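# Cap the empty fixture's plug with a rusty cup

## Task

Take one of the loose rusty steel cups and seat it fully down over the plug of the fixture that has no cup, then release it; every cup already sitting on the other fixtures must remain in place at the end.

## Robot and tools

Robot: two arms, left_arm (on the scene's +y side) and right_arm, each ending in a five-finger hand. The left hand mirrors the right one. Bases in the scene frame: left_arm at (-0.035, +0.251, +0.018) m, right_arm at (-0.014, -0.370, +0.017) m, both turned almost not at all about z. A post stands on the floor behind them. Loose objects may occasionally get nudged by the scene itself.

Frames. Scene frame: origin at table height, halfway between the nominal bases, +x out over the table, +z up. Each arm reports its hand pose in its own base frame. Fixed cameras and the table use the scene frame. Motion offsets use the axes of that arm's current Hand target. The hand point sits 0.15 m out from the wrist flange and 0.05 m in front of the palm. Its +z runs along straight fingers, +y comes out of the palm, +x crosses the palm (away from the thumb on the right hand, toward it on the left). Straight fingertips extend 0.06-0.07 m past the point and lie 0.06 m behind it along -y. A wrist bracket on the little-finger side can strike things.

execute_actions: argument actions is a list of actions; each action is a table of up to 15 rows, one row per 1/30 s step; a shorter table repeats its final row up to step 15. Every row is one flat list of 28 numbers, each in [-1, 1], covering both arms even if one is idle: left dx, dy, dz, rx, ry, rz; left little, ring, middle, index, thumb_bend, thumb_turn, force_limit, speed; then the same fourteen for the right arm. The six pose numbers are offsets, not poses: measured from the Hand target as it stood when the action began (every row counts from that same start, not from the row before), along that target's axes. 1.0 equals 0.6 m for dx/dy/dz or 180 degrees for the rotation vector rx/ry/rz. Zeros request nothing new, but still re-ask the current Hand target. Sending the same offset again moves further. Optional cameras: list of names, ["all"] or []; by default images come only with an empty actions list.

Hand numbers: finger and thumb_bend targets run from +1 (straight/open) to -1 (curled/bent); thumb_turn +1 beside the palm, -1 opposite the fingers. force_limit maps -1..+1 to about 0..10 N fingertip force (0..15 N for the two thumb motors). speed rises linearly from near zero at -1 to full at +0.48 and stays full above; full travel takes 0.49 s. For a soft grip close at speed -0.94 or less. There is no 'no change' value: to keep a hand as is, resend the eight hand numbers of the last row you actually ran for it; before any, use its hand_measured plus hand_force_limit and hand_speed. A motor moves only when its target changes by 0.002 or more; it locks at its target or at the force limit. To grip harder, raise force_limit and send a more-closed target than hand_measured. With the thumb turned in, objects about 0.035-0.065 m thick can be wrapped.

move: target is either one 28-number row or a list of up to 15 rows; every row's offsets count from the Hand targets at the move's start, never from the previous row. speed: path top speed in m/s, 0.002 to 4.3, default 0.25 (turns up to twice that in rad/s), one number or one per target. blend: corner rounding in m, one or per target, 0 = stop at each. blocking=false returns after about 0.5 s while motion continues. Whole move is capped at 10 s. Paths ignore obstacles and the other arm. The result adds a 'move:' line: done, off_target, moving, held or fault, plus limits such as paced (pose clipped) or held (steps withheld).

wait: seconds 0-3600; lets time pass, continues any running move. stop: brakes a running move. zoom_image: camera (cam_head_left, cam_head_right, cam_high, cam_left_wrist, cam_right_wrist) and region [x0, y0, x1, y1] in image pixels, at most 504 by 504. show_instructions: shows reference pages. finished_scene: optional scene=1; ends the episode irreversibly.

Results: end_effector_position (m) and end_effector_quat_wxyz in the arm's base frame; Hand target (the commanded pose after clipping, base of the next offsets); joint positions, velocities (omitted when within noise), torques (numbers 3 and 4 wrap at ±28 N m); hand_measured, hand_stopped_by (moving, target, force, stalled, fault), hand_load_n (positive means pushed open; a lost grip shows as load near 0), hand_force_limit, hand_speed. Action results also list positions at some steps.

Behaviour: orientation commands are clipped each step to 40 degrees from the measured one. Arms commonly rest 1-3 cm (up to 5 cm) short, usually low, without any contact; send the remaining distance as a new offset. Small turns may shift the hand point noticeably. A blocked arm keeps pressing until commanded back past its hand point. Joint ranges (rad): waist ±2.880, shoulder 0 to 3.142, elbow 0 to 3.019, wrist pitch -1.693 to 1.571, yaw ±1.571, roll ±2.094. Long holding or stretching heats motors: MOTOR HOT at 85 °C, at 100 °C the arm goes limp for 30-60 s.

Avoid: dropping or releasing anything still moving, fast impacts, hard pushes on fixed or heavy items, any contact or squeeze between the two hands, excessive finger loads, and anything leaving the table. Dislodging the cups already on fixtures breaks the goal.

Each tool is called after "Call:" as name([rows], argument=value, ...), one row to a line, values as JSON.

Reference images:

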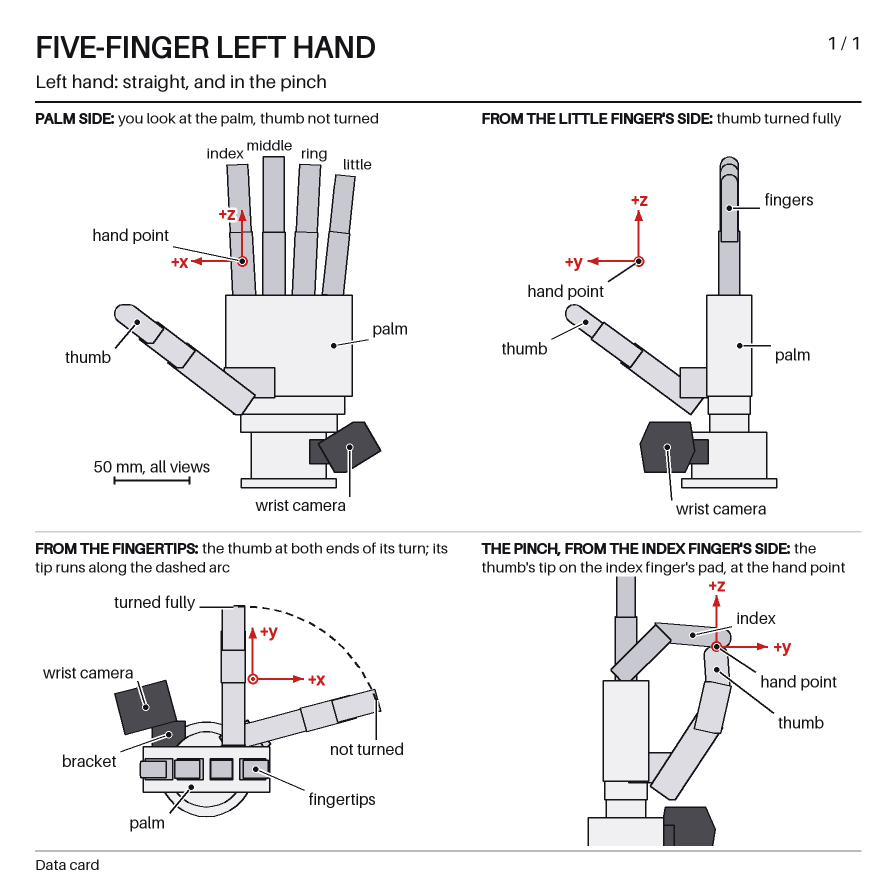

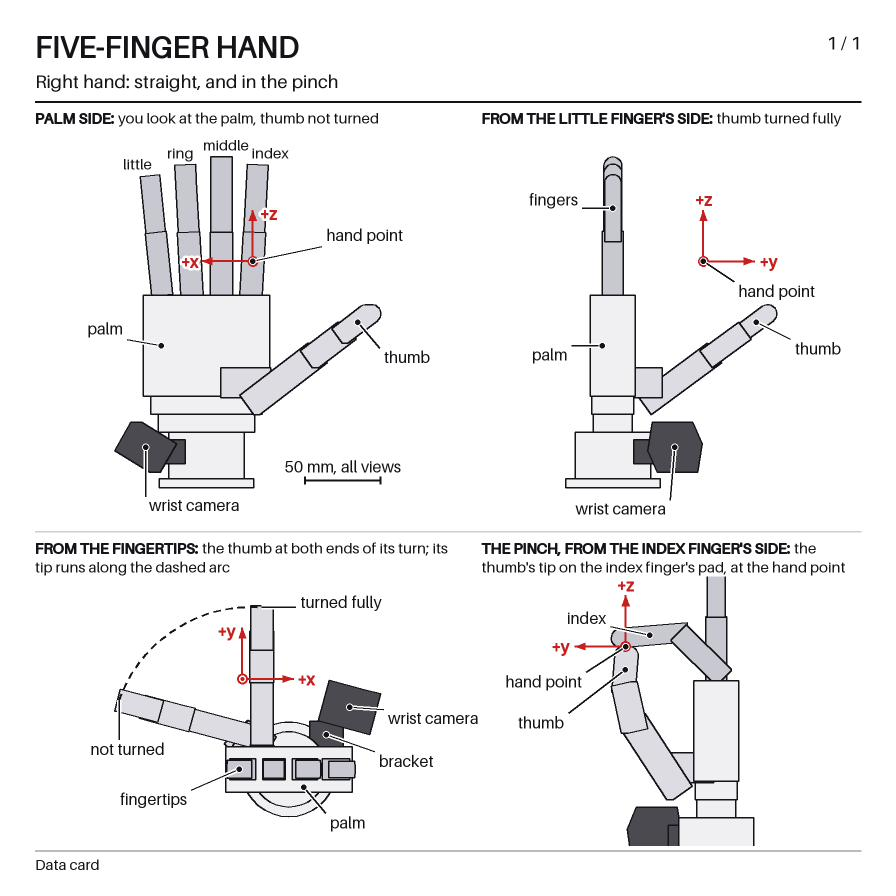

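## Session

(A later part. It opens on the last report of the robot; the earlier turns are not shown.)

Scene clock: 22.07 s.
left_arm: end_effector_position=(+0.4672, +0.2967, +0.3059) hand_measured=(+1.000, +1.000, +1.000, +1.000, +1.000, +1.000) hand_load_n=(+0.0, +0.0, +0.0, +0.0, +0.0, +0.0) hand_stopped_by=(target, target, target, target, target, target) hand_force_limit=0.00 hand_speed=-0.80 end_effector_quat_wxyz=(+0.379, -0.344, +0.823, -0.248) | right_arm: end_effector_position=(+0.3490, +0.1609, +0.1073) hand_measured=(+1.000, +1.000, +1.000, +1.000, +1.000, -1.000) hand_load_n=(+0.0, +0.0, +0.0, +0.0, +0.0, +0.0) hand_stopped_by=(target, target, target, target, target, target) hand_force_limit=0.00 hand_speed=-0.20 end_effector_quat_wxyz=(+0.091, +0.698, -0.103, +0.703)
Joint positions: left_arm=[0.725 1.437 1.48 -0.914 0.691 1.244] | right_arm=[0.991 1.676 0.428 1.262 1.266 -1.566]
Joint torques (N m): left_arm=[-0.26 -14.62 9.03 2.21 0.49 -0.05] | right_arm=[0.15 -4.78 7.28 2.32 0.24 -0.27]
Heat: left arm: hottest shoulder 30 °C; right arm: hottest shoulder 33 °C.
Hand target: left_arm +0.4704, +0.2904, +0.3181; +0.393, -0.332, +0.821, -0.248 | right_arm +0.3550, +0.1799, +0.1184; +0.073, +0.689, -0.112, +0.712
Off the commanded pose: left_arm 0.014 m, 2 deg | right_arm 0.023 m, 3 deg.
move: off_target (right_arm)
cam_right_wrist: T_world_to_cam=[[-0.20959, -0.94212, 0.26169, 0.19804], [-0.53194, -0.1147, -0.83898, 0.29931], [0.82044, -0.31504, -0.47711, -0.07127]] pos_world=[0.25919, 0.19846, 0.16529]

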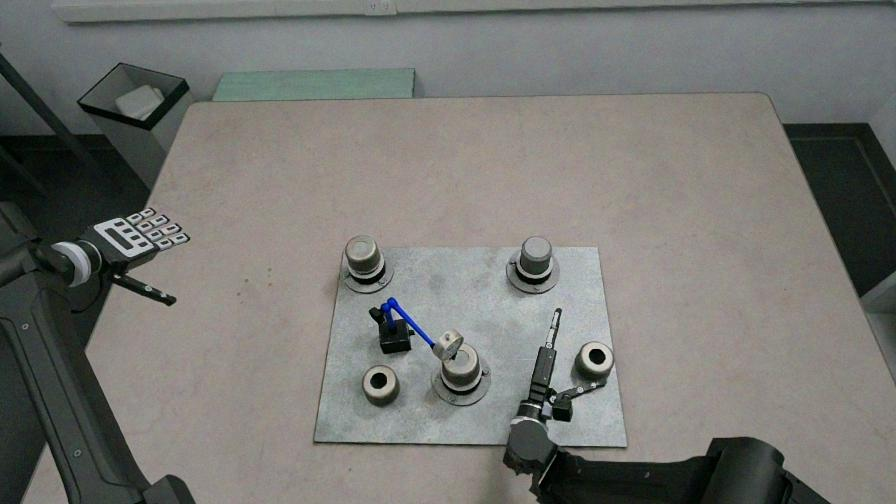

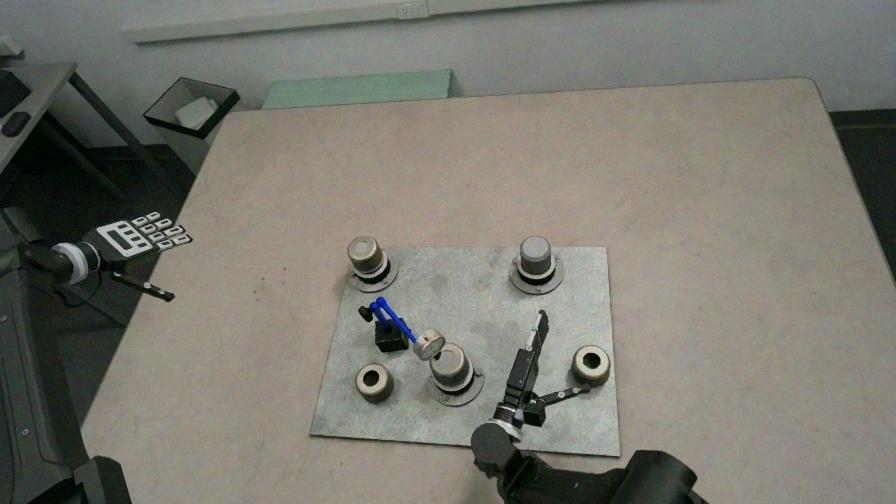

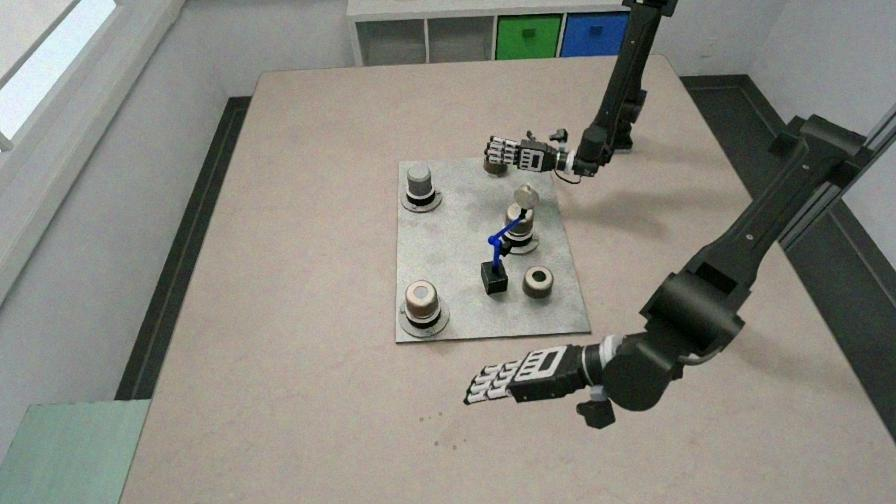

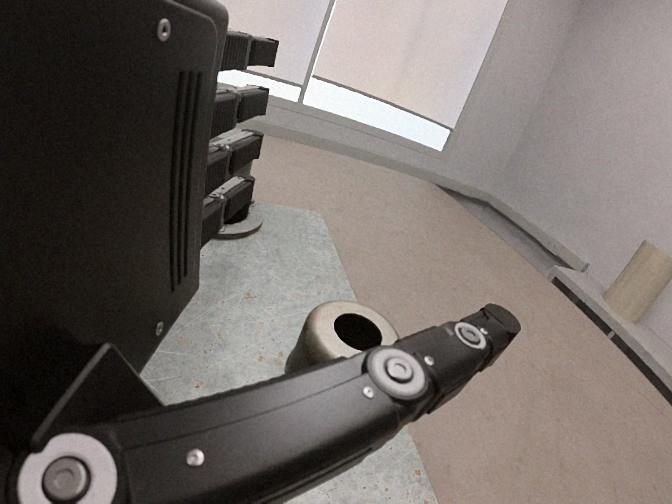

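Call:
zoom_image(camera="cam_head_left", region=[490, 290, 650, 450])

Call:
zoom_image(camera="cam_head_right", region=[470, 290, 630, 450])

Call:
zoom_image(camera="cam_high", region=[460, 100, 620, 200])

Call:
zoom_image(camera="cam_right_wrist", region=[160, 180, 540, 460])

Scaled by 3.150 from the camera's image (finer frame: 1280x720).

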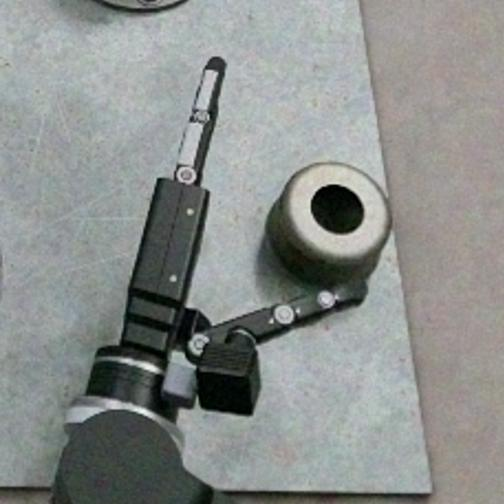

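Scaled by 3.150 from the camera's image (finer frame: 1280x720).

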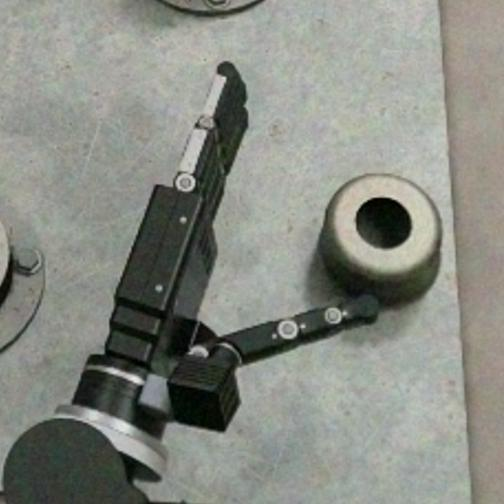

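Scaled by 3.150 from the camera's image (finer frame: 1280x720).

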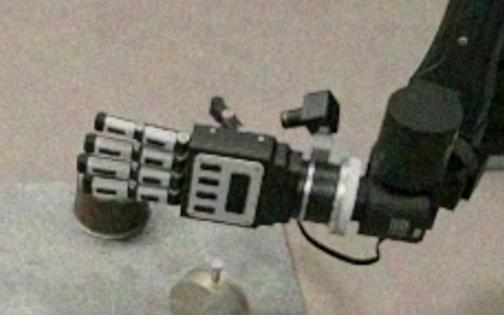

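Scaled by 1.326 from the camera's image (finer frame: 960x720).

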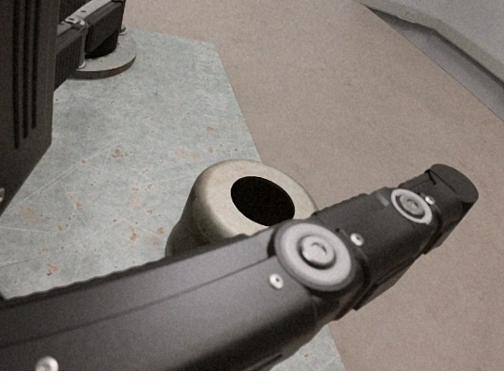

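Call:
move(target=[0,0,0,0,0,0,1,1,1,1,1,1,0,-0.8,-0.141,0.0123,-0.006,0,0,0,1,1,1,1,1,-1,0,-0.2], speed=0.08, cameras=["cam_head_left","cam_head_right","cam_high","cam_right_wrist"])

Scene clock: 24.67 s.
left_arm: end_effector_position=(+0.4672, +0.2967, +0.3059) hand_measured=(+1.000, +1.000, +1.000, +1.000, +1.000, +1.000) hand_load_n=(+0.0, +0.0, +0.0, +0.0, +0.0, +0.0) hand_stopped_by=(target, target, target, target, target, target) hand_force_limit=0.00 hand_speed=-0.80 end_effector_quat_wxyz=(+0.379, -0.344, +0.823, -0.248) | right_arm: end_effector_position=(+0.3499, +0.1624, +0.0290) hand_measured=(+1.000, +1.000, +1.000, +1.000, +1.000, -1.000) hand_load_n=(+0.0, +0.0, +0.0, +0.0, +0.0, +0.5) hand_stopped_by=(target, target, target, target, target, target) hand_force_limit=0.00 hand_speed=-0.20 end_effector_quat_wxyz=(+0.097, +0.701, -0.098, +0.700)
Joint positions: left_arm=[0.725 1.437 1.48 -0.914 0.691 1.244] | right_arm=[0.991 2.018 0.463 1.552 1.267 -1.566]
Joint torques (N m): left_arm=[-0.5 -14.68 9.06 2.15 0.47 -0.04] | right_arm=[0.21 -6.59 3.17 2.33 0.27 0.07]
Heat: left arm: hottest shoulder 30 °C; right arm: hottest shoulder 33 °C.
Hand target: left_arm +0.4704, +0.2904, +0.3181; +0.393, -0.332, +0.821, -0.248 | right_arm +0.3530, +0.1780, +0.0334; +0.073, +0.689, -0.112, +0.712
Off the commanded pose: left_arm 0.014 m, 2 deg | right_arm 0.016 m, 4 deg.
joint sent to its limit (right arm) — joint 4 (wrist pitch), upper limit. The joint targets are off in position, not in orientation.
move: off_target (right_arm)
cam_right_wrist: T_world_to_cam=[[-0.20858, -0.93809, 0.27655, 0.21866], [-0.53972, -0.1254, -0.83245, 0.23861], [0.81559, -0.32289, -0.48015, -0.10593]] pos_world=[0.26078, 0.20084, 0.08729]

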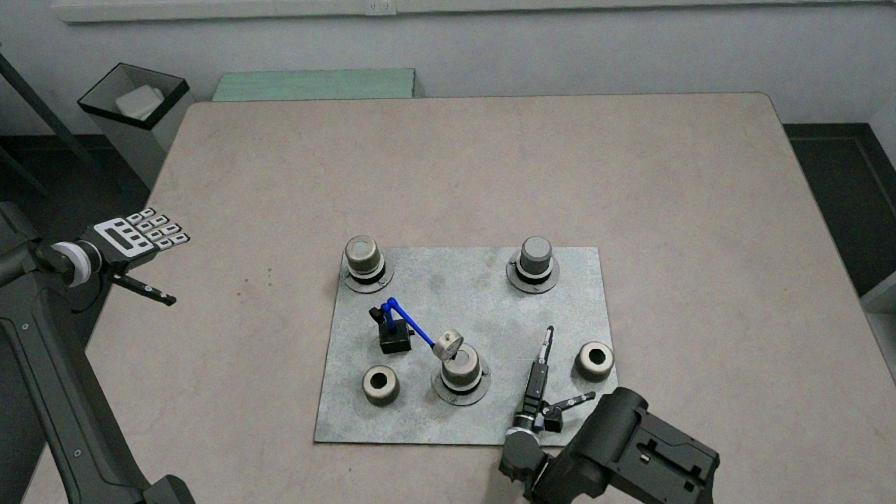

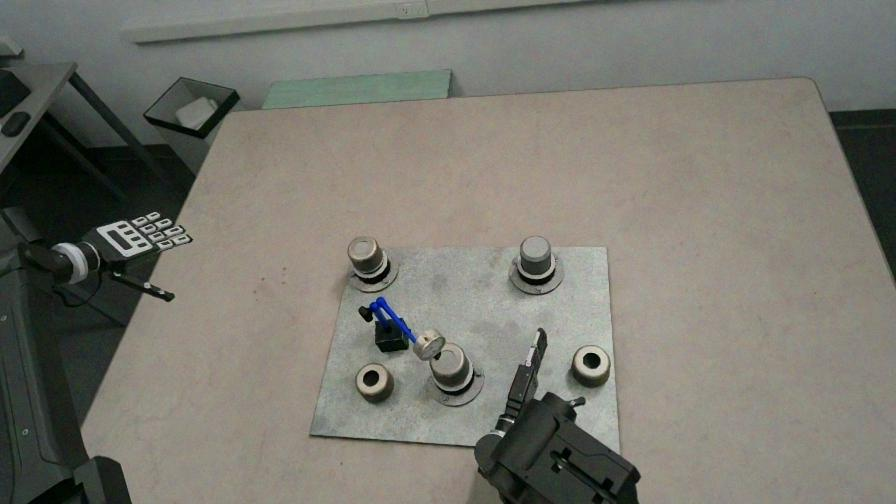

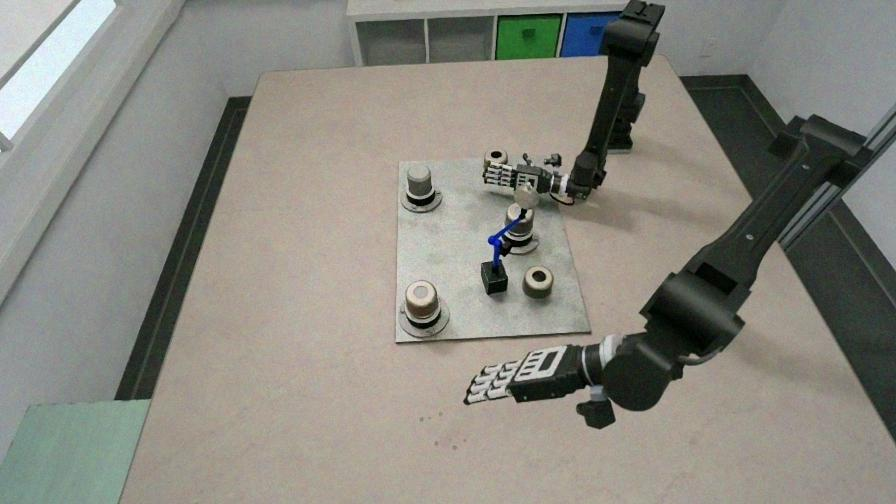

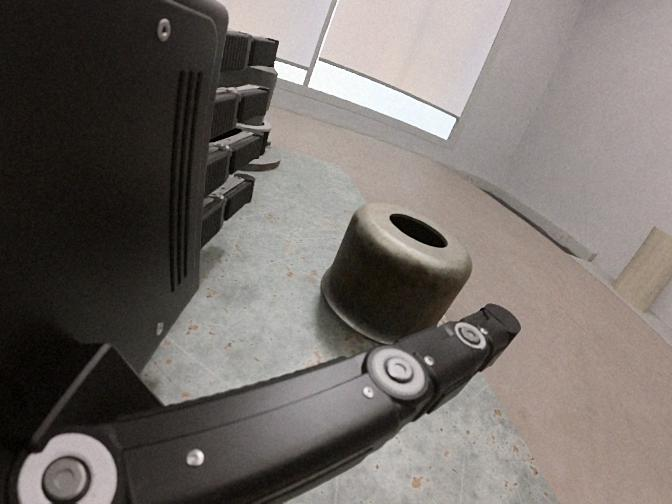

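Call:
move(target=[0,0,0,0,0,0,1,1,1,1,1,1,0,-0.8,-0.0125,0.035,0.0493,0,0,0,1,1,1,1,1,-1,0,-0.2], speed=0.06, cameras=["cam_head_left","cam_high","cam_right_wrist"])

Scene clock: 26.83 s.
left_arm: end_effector_position=(+0.4672, +0.2967, +0.3059) hand_measured=(+1.000, +1.000, +1.000, +1.000, +1.000, +1.000) hand_load_n=(+0.0, +0.0, +0.0, +0.0, +0.0, +0.0) hand_stopped_by=(target, target, target, target, target, target) hand_force_limit=0.00 hand_speed=-0.80 end_effector_quat_wxyz=(+0.379, -0.344, +0.823, -0.248) | right_arm: end_effector_position=(+0.3725, +0.1499, +0.0251) hand_measured=(+1.000, +1.000, +1.000, +1.000, +1.000, -1.000) hand_load_n=(+0.0, +0.0, +0.0, +0.0, +0.0, +0.0) hand_stopped_by=(target, target, target, target, target, target) hand_force_limit=0.00 hand_speed=-0.20 end_effector_quat_wxyz=(+0.086, +0.702, -0.098, +0.700)
Joint positions: left_arm=[0.725 1.437 1.48 -0.914 0.691 1.244] | right_arm=[0.911 2.026 0.463 1.552 1.172 -1.543]
Joint torques (N m): left_arm=[0.85 -14.33 9.14 2.06 0.55 -0.05] | right_arm=[-1.49 -6.12 1.47 2.4 -0.08 0.17]
Heat: left arm: hottest shoulder 30 °C; right arm: hottest shoulder 33 °C.
Hand target: left_arm +0.4704, +0.2904, +0.3181; +0.393, -0.332, +0.821, -0.248 | right_arm +0.3764, +0.1504, +0.0254; +0.073, +0.689, -0.112, +0.712
Off the commanded pose: left_arm 0.014 m, 2 deg | right_arm 0.004 m, 3 deg.
joint sent to its limit (right arm) — joint 4 (wrist pitch), upper limit. The joint targets are off in position, not in orientation.
move: off_target (right_arm)
cam_right_wrist: T_world_to_cam=[[-0.19497, -0.94544, 0.26103, 0.20912], [-0.537, -0.11981, -0.83503, 0.24415], [0.82074, -0.30298, -0.48433, -0.13501]] pos_world=[0.28269, 0.18605, 0.08389]

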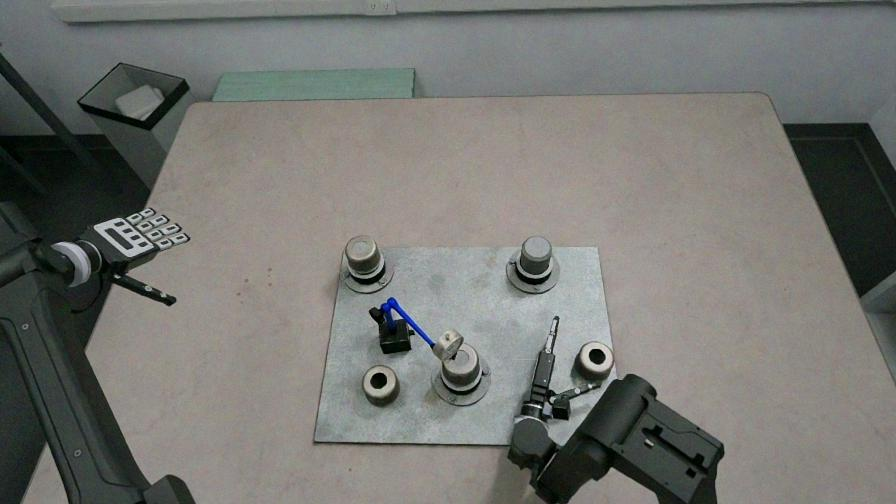

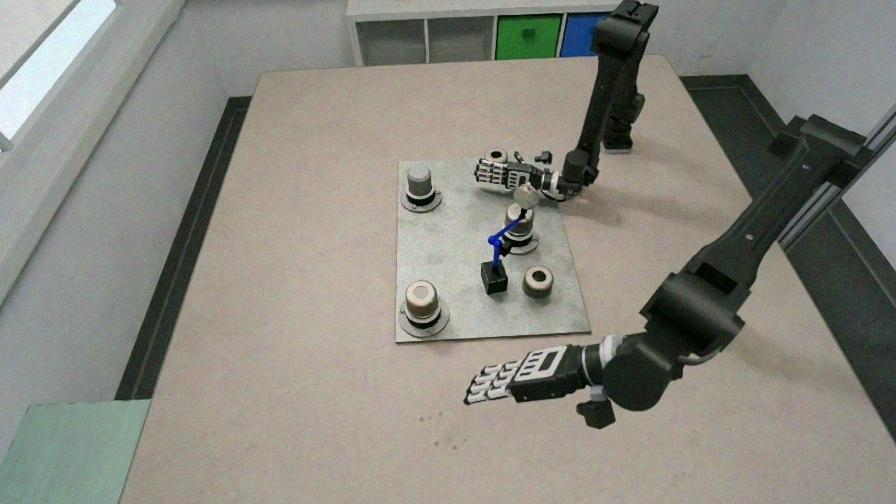

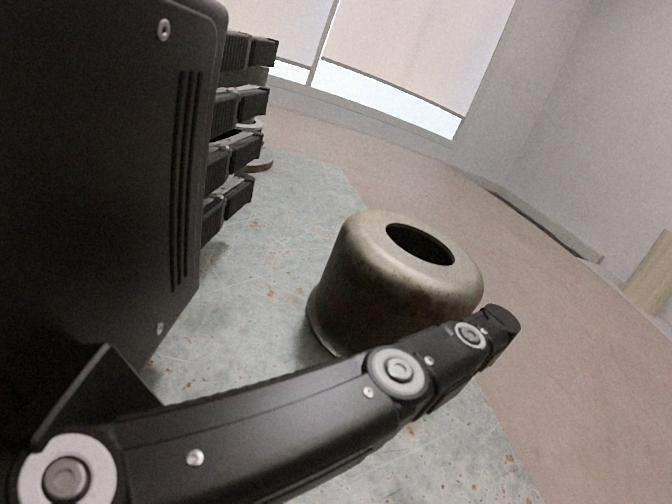

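Call:
move(target=[0,0,0,0,0,0,1,1,1,1,1,1,0,-0.8,-0.0118,0.039,0.0298,0,0,0,1,1,1,1,1,-1,0,-0.2], speed=0.06, cameras=["cam_head_left","cam_high","cam_right_wrist"])

Scene clock: 28.37 s.
left_arm: end_effector_position=(+0.4672, +0.2967, +0.3059) hand_measured=(+1.000, +1.000, +1.000, +1.000, +1.000, +1.000) hand_load_n=(+0.0, +0.0, +0.0, +0.0, +0.0, +0.0) hand_stopped_by=(target, target, target, target, target, target) hand_force_limit=0.00 hand_speed=-0.80 end_effector_quat_wxyz=(+0.379, -0.344, +0.823, -0.248) | right_arm: end_effector_position=(+0.3863, +0.1248, +0.0174) hand_measured=(+1.000, +1.000, +1.000, +1.000, +1.000, -1.000) hand_load_n=(+0.5, +0.0, +0.0, +0.0, +0.0, +0.0) hand_stopped_by=(target, target, target, target, target, target) hand_force_limit=0.00 hand_speed=-0.20 end_effector_quat_wxyz=(+0.085, +0.706, -0.104, +0.695)
Joint positions: left_arm=[0.725 1.437 1.48 -0.914 0.691 1.244] | right_arm=[0.827 2.035 0.441 1.552 1.094 -1.508]
Joint torques (N m): left_arm=[-0.26 -14.51 9.09 2.24 0.55 -0.03] | right_arm=[-1.49 -6.07 0.65 2.48 -0.06 0.21]
Heat: left arm: hottest shoulder 30 °C; right arm: hottest shoulder 33 °C.
Hand target: left_arm +0.4704, +0.2904, +0.3181; +0.393, -0.332, +0.821, -0.248 | right_arm +0.3879, +0.1235, +0.0174; +0.073, +0.689, -0.112, +0.712
Off the commanded pose: left_arm 0.014 m, 2 deg | right_arm 0.002 m, 3 deg.
joint sent to its limit (right arm) — joint 4 (wrist pitch), upper limit. The joint targets are off in position and orientation.
move: off_target (right_arm)
cam_right_wrist: T_world_to_cam=[[-0.19775, -0.94713, 0.25266, 0.19156], [-0.54795, -0.10692, -0.82965, 0.24466], [0.8128, -0.30251, -0.49784, -0.15444]] pos_world=[0.29747, 0.16087, 0.0777]

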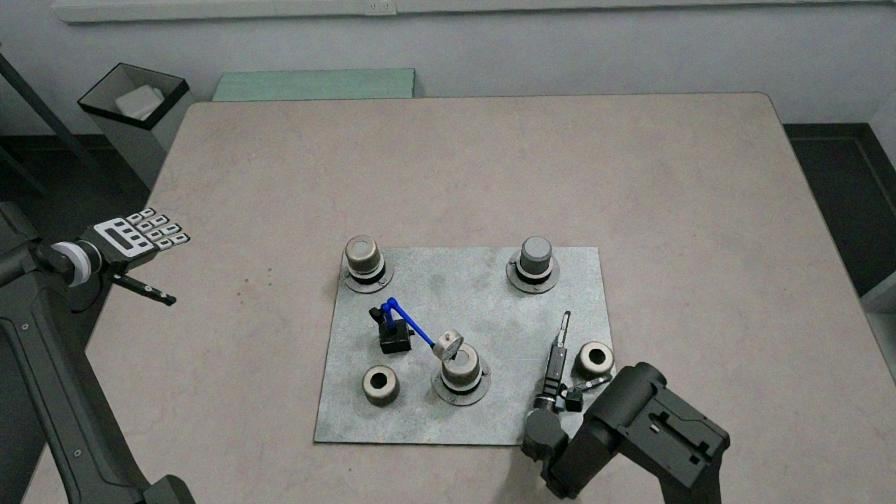

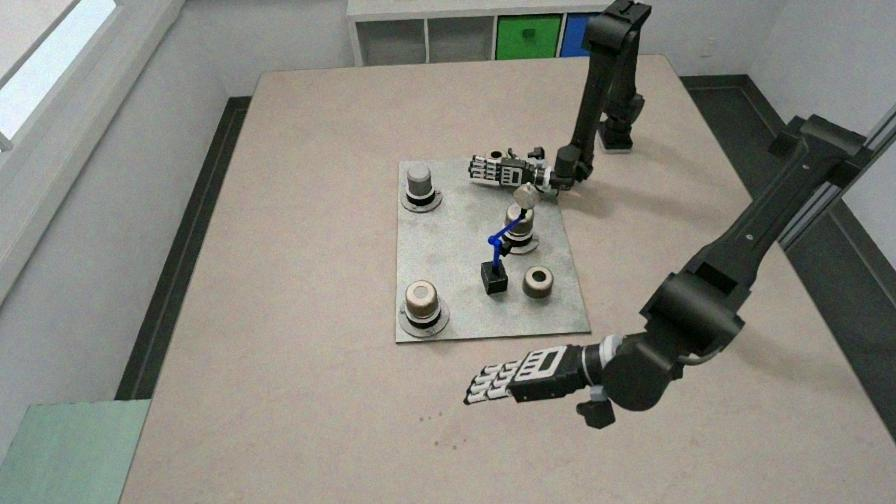

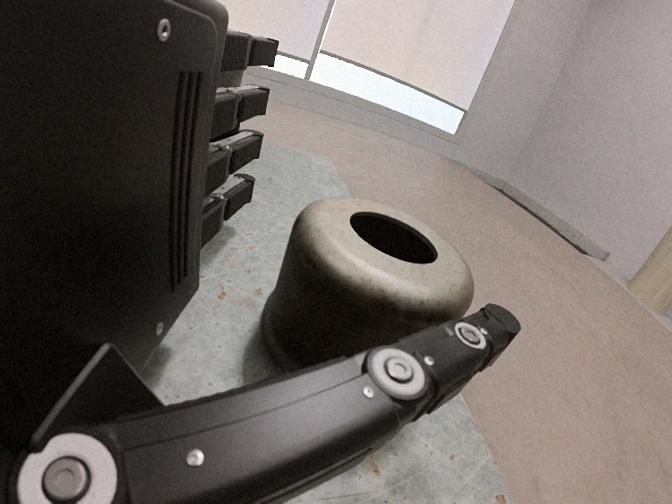

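Call:
zoom_image(camera="cam_head_left", region=[520, 300, 640, 420])

Call:
zoom_image(camera="cam_right_wrist", region=[160, 150, 540, 430])

Scaled by 4.200 from the camera's image (finer frame: 1280x720).

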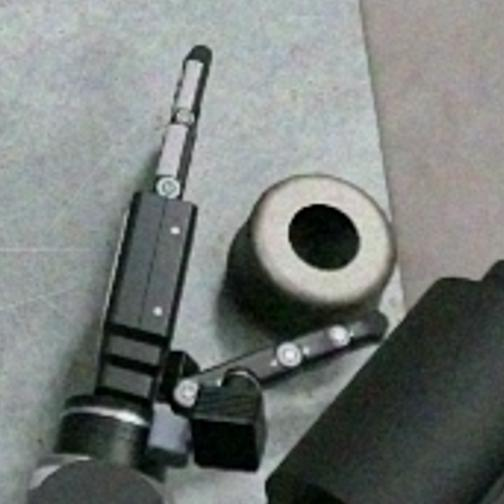

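Scaled by 1.326 from the camera's image (finer frame: 960x720).

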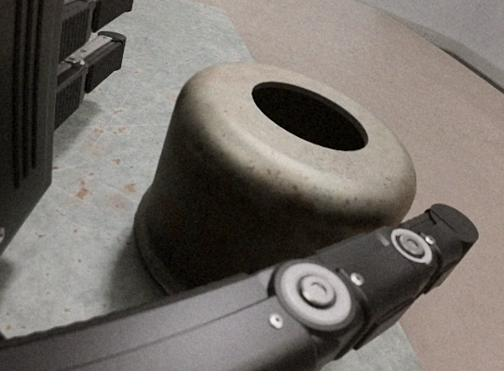

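Call:
move(target=[0,0,0,0,0,0,1,1,1,1,1,1,0,-0.8,-0.0065,0.0302,0.0197,0,0,0,1,1,1,1,1,-1,0,-0.2], speed=0.05, cameras=["cam_head_left","cam_high","cam_right_wrist"])

Call:
zoom_image(camera="cam_head_left", region=[520, 300, 640, 420])

Call:
zoom_image(camera="cam_high", region=[450, 120, 600, 220])

Scene clock: 30.00 s.
left_arm: end_effector_position=(+0.4672, +0.2967, +0.3059) hand_measured=(+1.000, +1.000, +1.000, +1.000, +1.000, +1.000) hand_load_n=(-0.5, +0.0, +0.0, +0.0, +0.0, +0.0) hand_stopped_by=(target, target, target, target, target, target) hand_force_limit=0.00 hand_speed=-0.80 end_effector_quat_wxyz=(+0.379, -0.344, +0.823, -0.248) | right_arm: end_effector_position=(+0.3932, +0.1057, +0.0129) hand_measured=(+1.000, +1.000, +1.000, +1.000, +1.000, -1.000) hand_load_n=(+0.0, +0.5, +0.0, +0.0, +0.0, +0.0) hand_stopped_by=(target, target, target, target, target, target) hand_force_limit=0.00 hand_speed=-0.20 end_effector_quat_wxyz=(+0.084, +0.711, -0.106, +0.690)
Joint positions: left_arm=[0.725 1.437 1.48 -0.914 0.691 1.244] | right_arm=[0.767 2.037 0.42 1.552 1.035 -1.488]
Joint torques (N m): left_arm=[-0.5 -14.39 9.05 2.21 0.49 -0.02] | right_arm=[-1.49 -5.89 0.47 2.52 -0.04 0.19]
Heat: left arm: hottest shoulder 30 °C; right arm: hottest shoulder 33 °C.
Hand target: left_arm +0.4704, +0.2904, +0.3181; +0.393, -0.332, +0.821, -0.248 | right_arm +0.3948, +0.1032, +0.0128; +0.073, +0.689, -0.112, +0.712
Off the commanded pose: left_arm 0.014 m, 2 deg | right_arm 0.003 m, 4 deg.
joint sent to its limit (right arm) — joint 4 (wrist pitch), upper limit. The joint targets are off in position and orientation.
move: off_target (right_arm)
cam_right_wrist: T_world_to_cam=[[-0.19571, -0.94828, 0.24991, 0.17528], [-0.55874, -0.1016, -0.82309, 0.24626], [0.80592, -0.30072, -0.50996, -0.16547]] pos_world=[0.30526, 0.14148, 0.07451]

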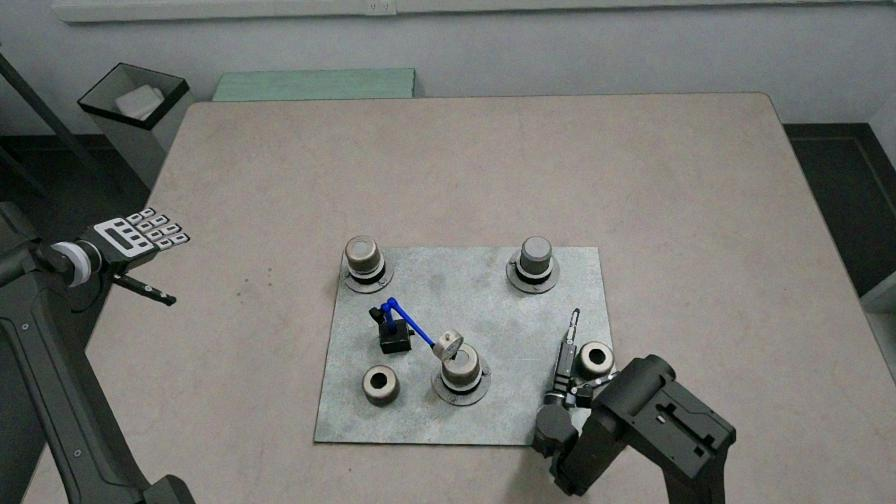

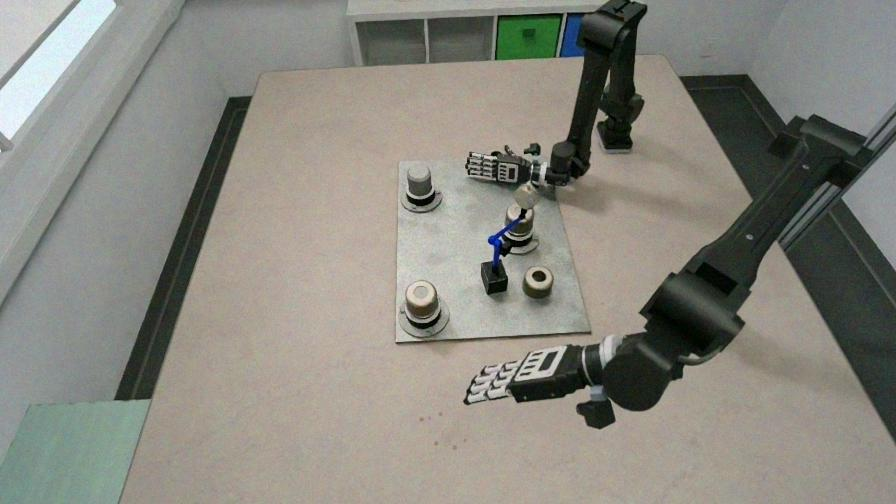

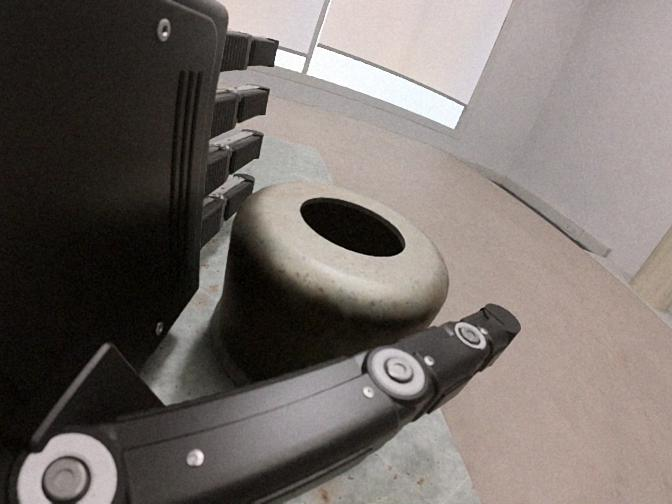

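Scaled by 4.200 from the camera's image (finer frame: 1280x720).

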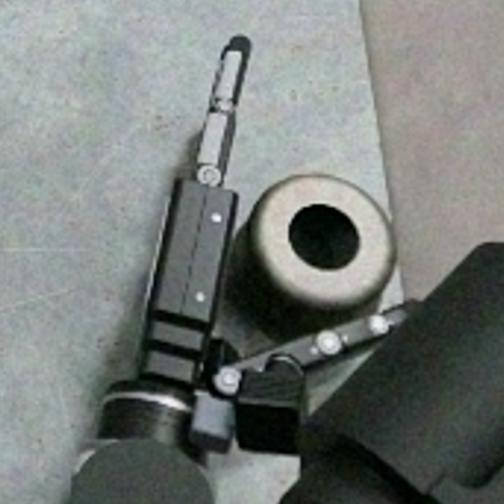

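Scaled by 3.360 from the camera's image (finer frame: 1280x720).

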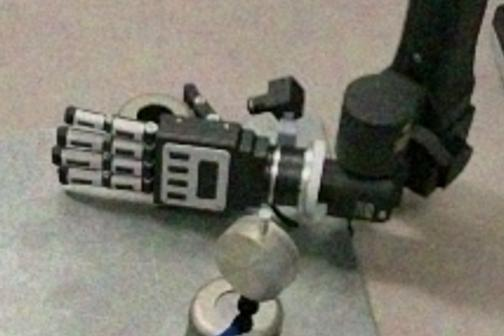

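Call:
move(target=[0,0,0,0,0,0,1,1,1,1,1,1,0,-0.8,0,0,0,0,0,0,1,1,0.45,0.4,1,-1,-0.5,-0.7], cameras=["cam_head_left","cam_right_wrist"])

Call:
zoom_image(camera="cam_head_left", region=[520, 300, 640, 420])

Scene clock: 31.77 s.
left_arm: end_effector_position=(+0.4672, +0.2967, +0.3059) hand_measured=(+1.000, +1.000, +1.000, +1.000, +1.000, +1.000) hand_load_n=(+0.0, +0.0, +0.0, +0.0, +0.0, +0.0) hand_stopped_by=(target, target, target, target, target, target) hand_force_limit=0.00 hand_speed=-0.80 end_effector_quat_wxyz=(+0.379, -0.344, +0.823, -0.248) | right_arm: end_effector_position=(+0.3932, +0.1057, +0.0129) hand_measured=(+1.000, +1.000, +0.450, +0.400, +1.000, -1.000) hand_load_n=(+0.0, +0.0, +0.0, +0.0, +0.0, +0.5) hand_stopped_by=(target, target, target, target, target, target) hand_force_limit=-0.50 hand_speed=-0.70 end_effector_quat_wxyz=(+0.084, +0.711, -0.106, +0.690)
Joint positions: left_arm=[0.725 1.437 1.48 -0.914 0.691 1.244] | right_arm=[0.767 2.037 0.42 1.552 1.035 -1.488]
Joint torques (N m): left_arm=[-0.67 -14.21 9.09 2.15 0.53 0.01] | right_arm=[-1.55 -5.89 0.47 2.52 -0.03 0.16]
Heat: left arm: hottest shoulder 30 °C; right arm: hottest shoulder 33 °C.
Hand target: left_arm +0.4704, +0.2904, +0.3181; +0.393, -0.332, +0.821, -0.248 | right_arm +0.3948, +0.1031, +0.0128; +0.073, +0.689, -0.112, +0.712
Off the commanded pose: left_arm 0.014 m, 2 deg | right_arm 0.003 m, 4 deg.
joint sent to its limit (right arm) — joint 4 (wrist pitch), upper limit. The joint targets are off in position and orientation.
move: done
cam_right_wrist: T_world_to_cam=[[-0.19571, -0.94828, 0.24991, 0.17528], [-0.55874, -0.1016, -0.82309, 0.24626], [0.80592, -0.30072, -0.50996, -0.16547]] pos_world=[0.30526, 0.14148, 0.07451]

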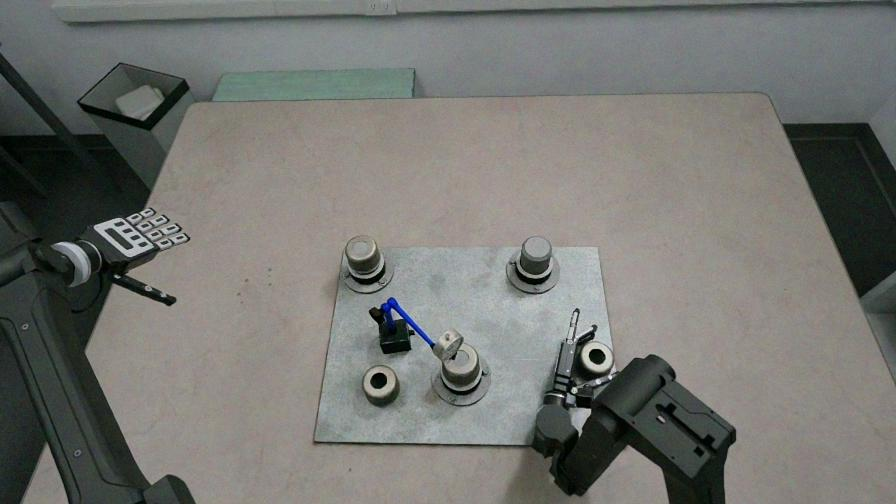

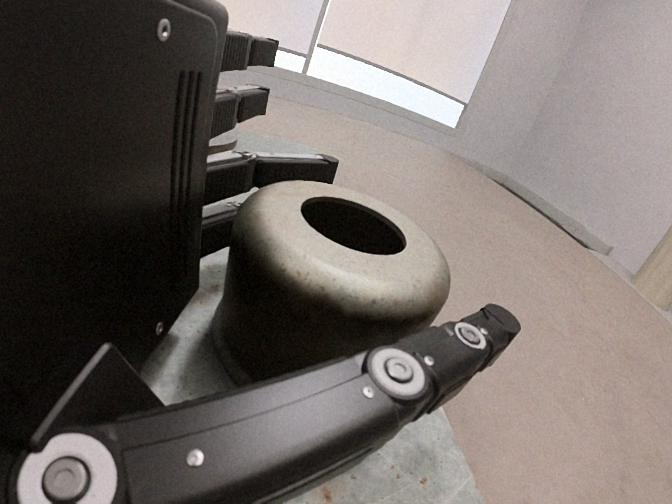

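Scaled by 4.200 from the camera's image (finer frame: 1280x720).

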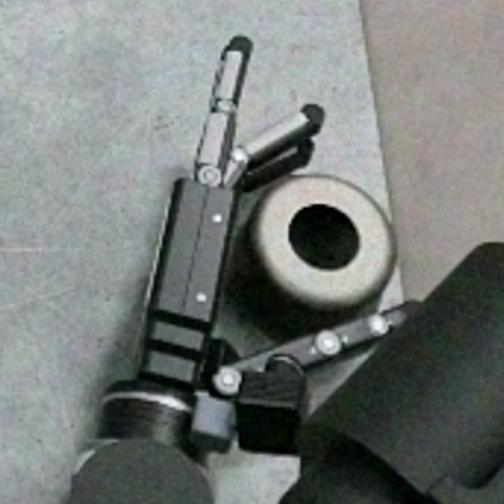

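Call:
move(target=[0,0,0,0,0,0,1,1,1,1,1,1,0,-0.8,0,0,0,0,0,0,1,1,0.45,-0.1,1,-1,-0.6,-0.85], cameras=["cam_head_left","cam_right_wrist"])

Call:
zoom_image(camera="cam_head_left", region=[520, 300, 640, 420])

Scene clock: 33.20 s.
left_arm: end_effector_position=(+0.4672, +0.2967, +0.3059) hand_measured=(+1.000, +1.000, +1.000, +1.000, +1.000, +1.000) hand_load_n=(+0.0, +0.0, +0.0, +0.0, +0.0, +0.0) hand_stopped_by=(target, target, target, target, target, target) hand_force_limit=0.00 hand_speed=-0.80 end_effector_quat_wxyz=(+0.379, -0.344, +0.823, -0.248) | right_arm: end_effector_position=(+0.3934, +0.1062, +0.0127) hand_measured=(+1.000, +1.000, +0.450, +0.124, +1.000, -1.000) hand_load_n=(+0.0, +0.0, +0.0, +3.0, +0.5, +0.0) hand_stopped_by=(target, target, target, force, target, target) hand_force_limit=-0.60 hand_speed=-0.85 end_effector_quat_wxyz=(+0.082, +0.711, -0.106, +0.690)
Joint positions: left_arm=[0.725 1.437 1.48 -0.914 0.691 1.244] | right_arm=[0.767 2.037 0.42 1.552 1.032 -1.485]
Joint torques (N m): left_arm=[0.62 -14.39 8.92 2.15 0.53 -0.04] | right_arm=[-1.55 -5.95 0.47 2.51 0.05 0.13]
Heat: left arm: hottest shoulder 30 °C; right arm: hottest shoulder 33 °C.
Hand target: left_arm +0.4704, +0.2904, +0.3181; +0.393, -0.332, +0.821, -0.248 | right_arm +0.3948, +0.1032, +0.0128; +0.073, +0.689, -0.112, +0.712
Off the commanded pose: left_arm 0.014 m, 2 deg | right_arm 0.003 m, 4 deg.
joint sent to its limit (right arm) — joint 4 (wrist pitch), upper limit. The joint targets are off in position and orientation.
move: done
cam_right_wrist: T_world_to_cam=[[-0.19376, -0.94939, 0.2472, 0.17519], [-0.55805, -0.10058, -0.82369, 0.24593], [0.80687, -0.29755, -0.51032, -0.16629]] pos_world=[0.30536, 0.14158, 0.07441]

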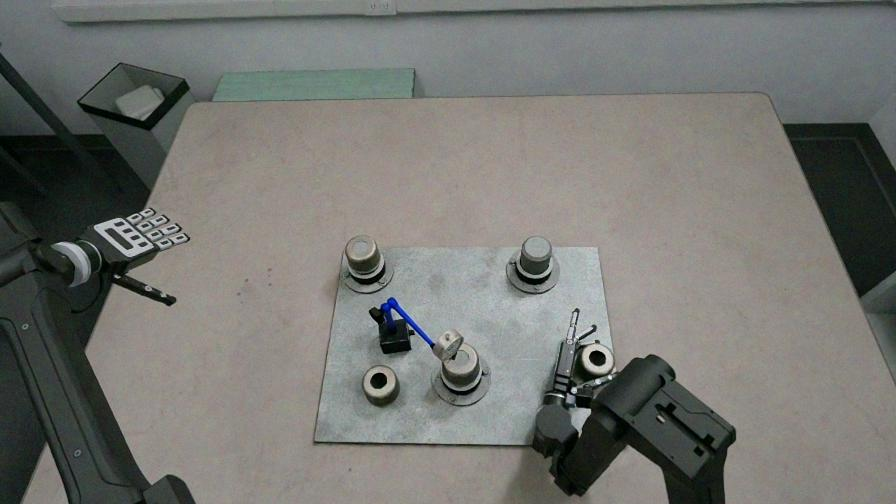

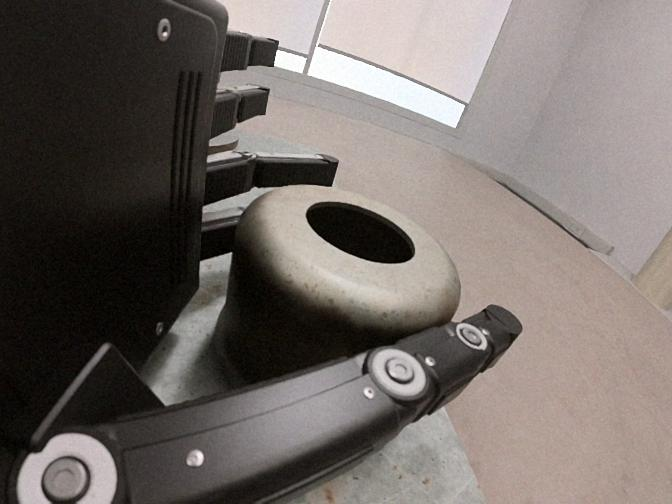

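Scaled by 4.200 from the camera's image (finer frame: 1280x720).

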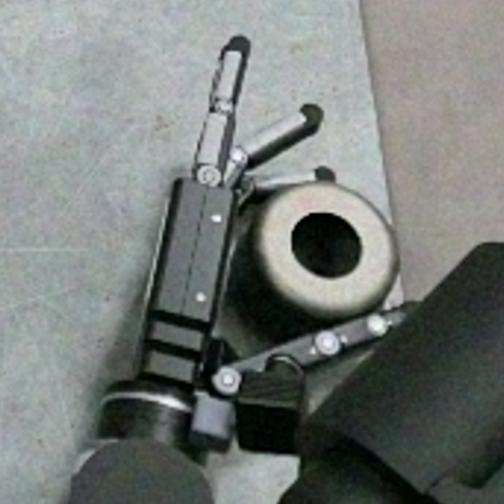

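Call:
move(target=[0,0,0,0,0,0,1,1,1,1,1,1,0,-0.8,0,0,0,0,0,0,1,1,0.45,-0.1,0.4,-1,-0.5,-0.85], cameras=["cam_head_left","cam_right_wrist"])

Call:
zoom_image(camera="cam_head_left", region=[520, 300, 640, 420])

Scene clock: 34.17 s.
left_arm: end_effector_position=(+0.4672, +0.2967, +0.3059) hand_measured=(+1.000, +1.000, +1.000, +1.000, +1.000, +1.000) hand_load_n=(+0.0, +0.0, +0.0, +0.0, +0.0, -0.5) hand_stopped_by=(target, target, target, target, target, target) hand_force_limit=0.00 hand_speed=-0.80 end_effector_quat_wxyz=(+0.379, -0.344, +0.823, -0.248) | right_arm: end_effector_position=(+0.3933, +0.1068, +0.0127) hand_measured=(+1.000, +1.000, +0.450, +0.124, +0.982, -1.000) hand_load_n=(+0.0, +0.0, +0.0, +4.0, +4.0, +0.0) hand_stopped_by=(target, target, target, force, force, target) hand_force_limit=-0.50 hand_speed=-0.85 end_effector_quat_wxyz=(+0.081, +0.711, -0.106, +0.690)
Joint positions: left_arm=[0.725 1.437 1.48 -0.914 0.691 1.244] | right_arm=[0.769 2.037 0.42 1.552 1.032 -1.485]
Joint torques (N m): left_arm=[-0.62 -13.98 8.81 2.15 0.51 -0.06] | right_arm=[-1.55 -5.95 0.47 2.51 0.06 0.13]
Heat: left arm: hottest shoulder 30 °C; right arm: hottest shoulder 33 °C.
Hand target: left_arm +0.4704, +0.2904, +0.3181; +0.393, -0.332, +0.821, -0.248 | right_arm +0.3948, +0.1032, +0.0128; +0.073, +0.689, -0.112, +0.712
Off the commanded pose: left_arm 0.014 m, 2 deg | right_arm 0.004 m, 4 deg.
joint sent to its limit (right arm) — joint 4 (wrist pitch), upper limit. The joint targets are off in position and orientation.
move: done
cam_right_wrist: T_world_to_cam=[[-0.19237, -0.94977, 0.24683, 0.17528], [-0.55778, -0.10112, -0.8238, 0.24588], [0.80739, -0.29615, -0.51032, -0.16633]] pos_world=[0.30516, 0.14208, 0.07441]

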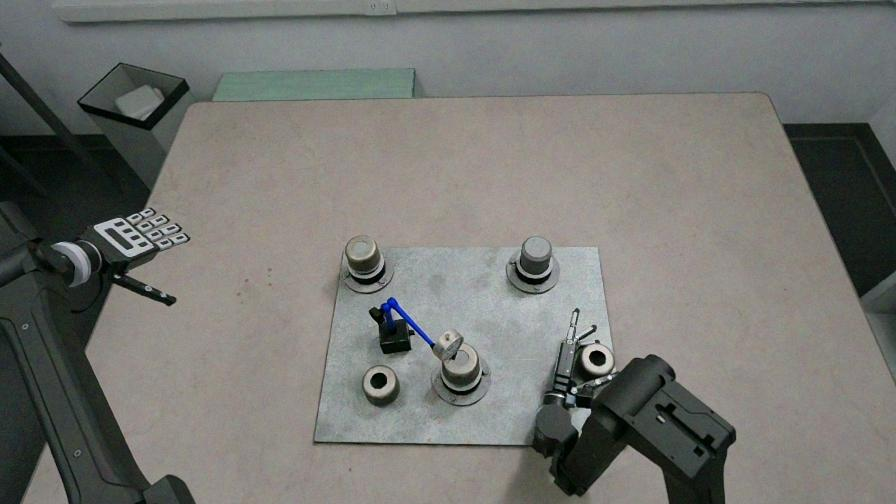

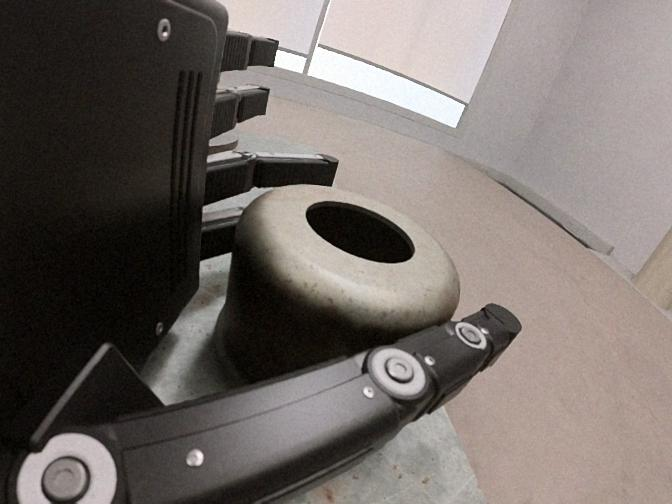

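Scaled by 4.200 from the camera's image (finer frame: 1280x720).

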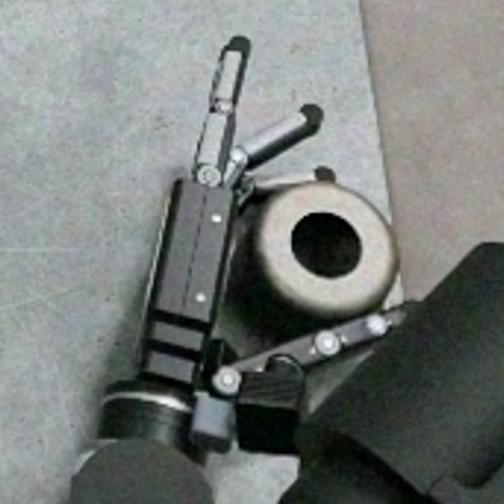

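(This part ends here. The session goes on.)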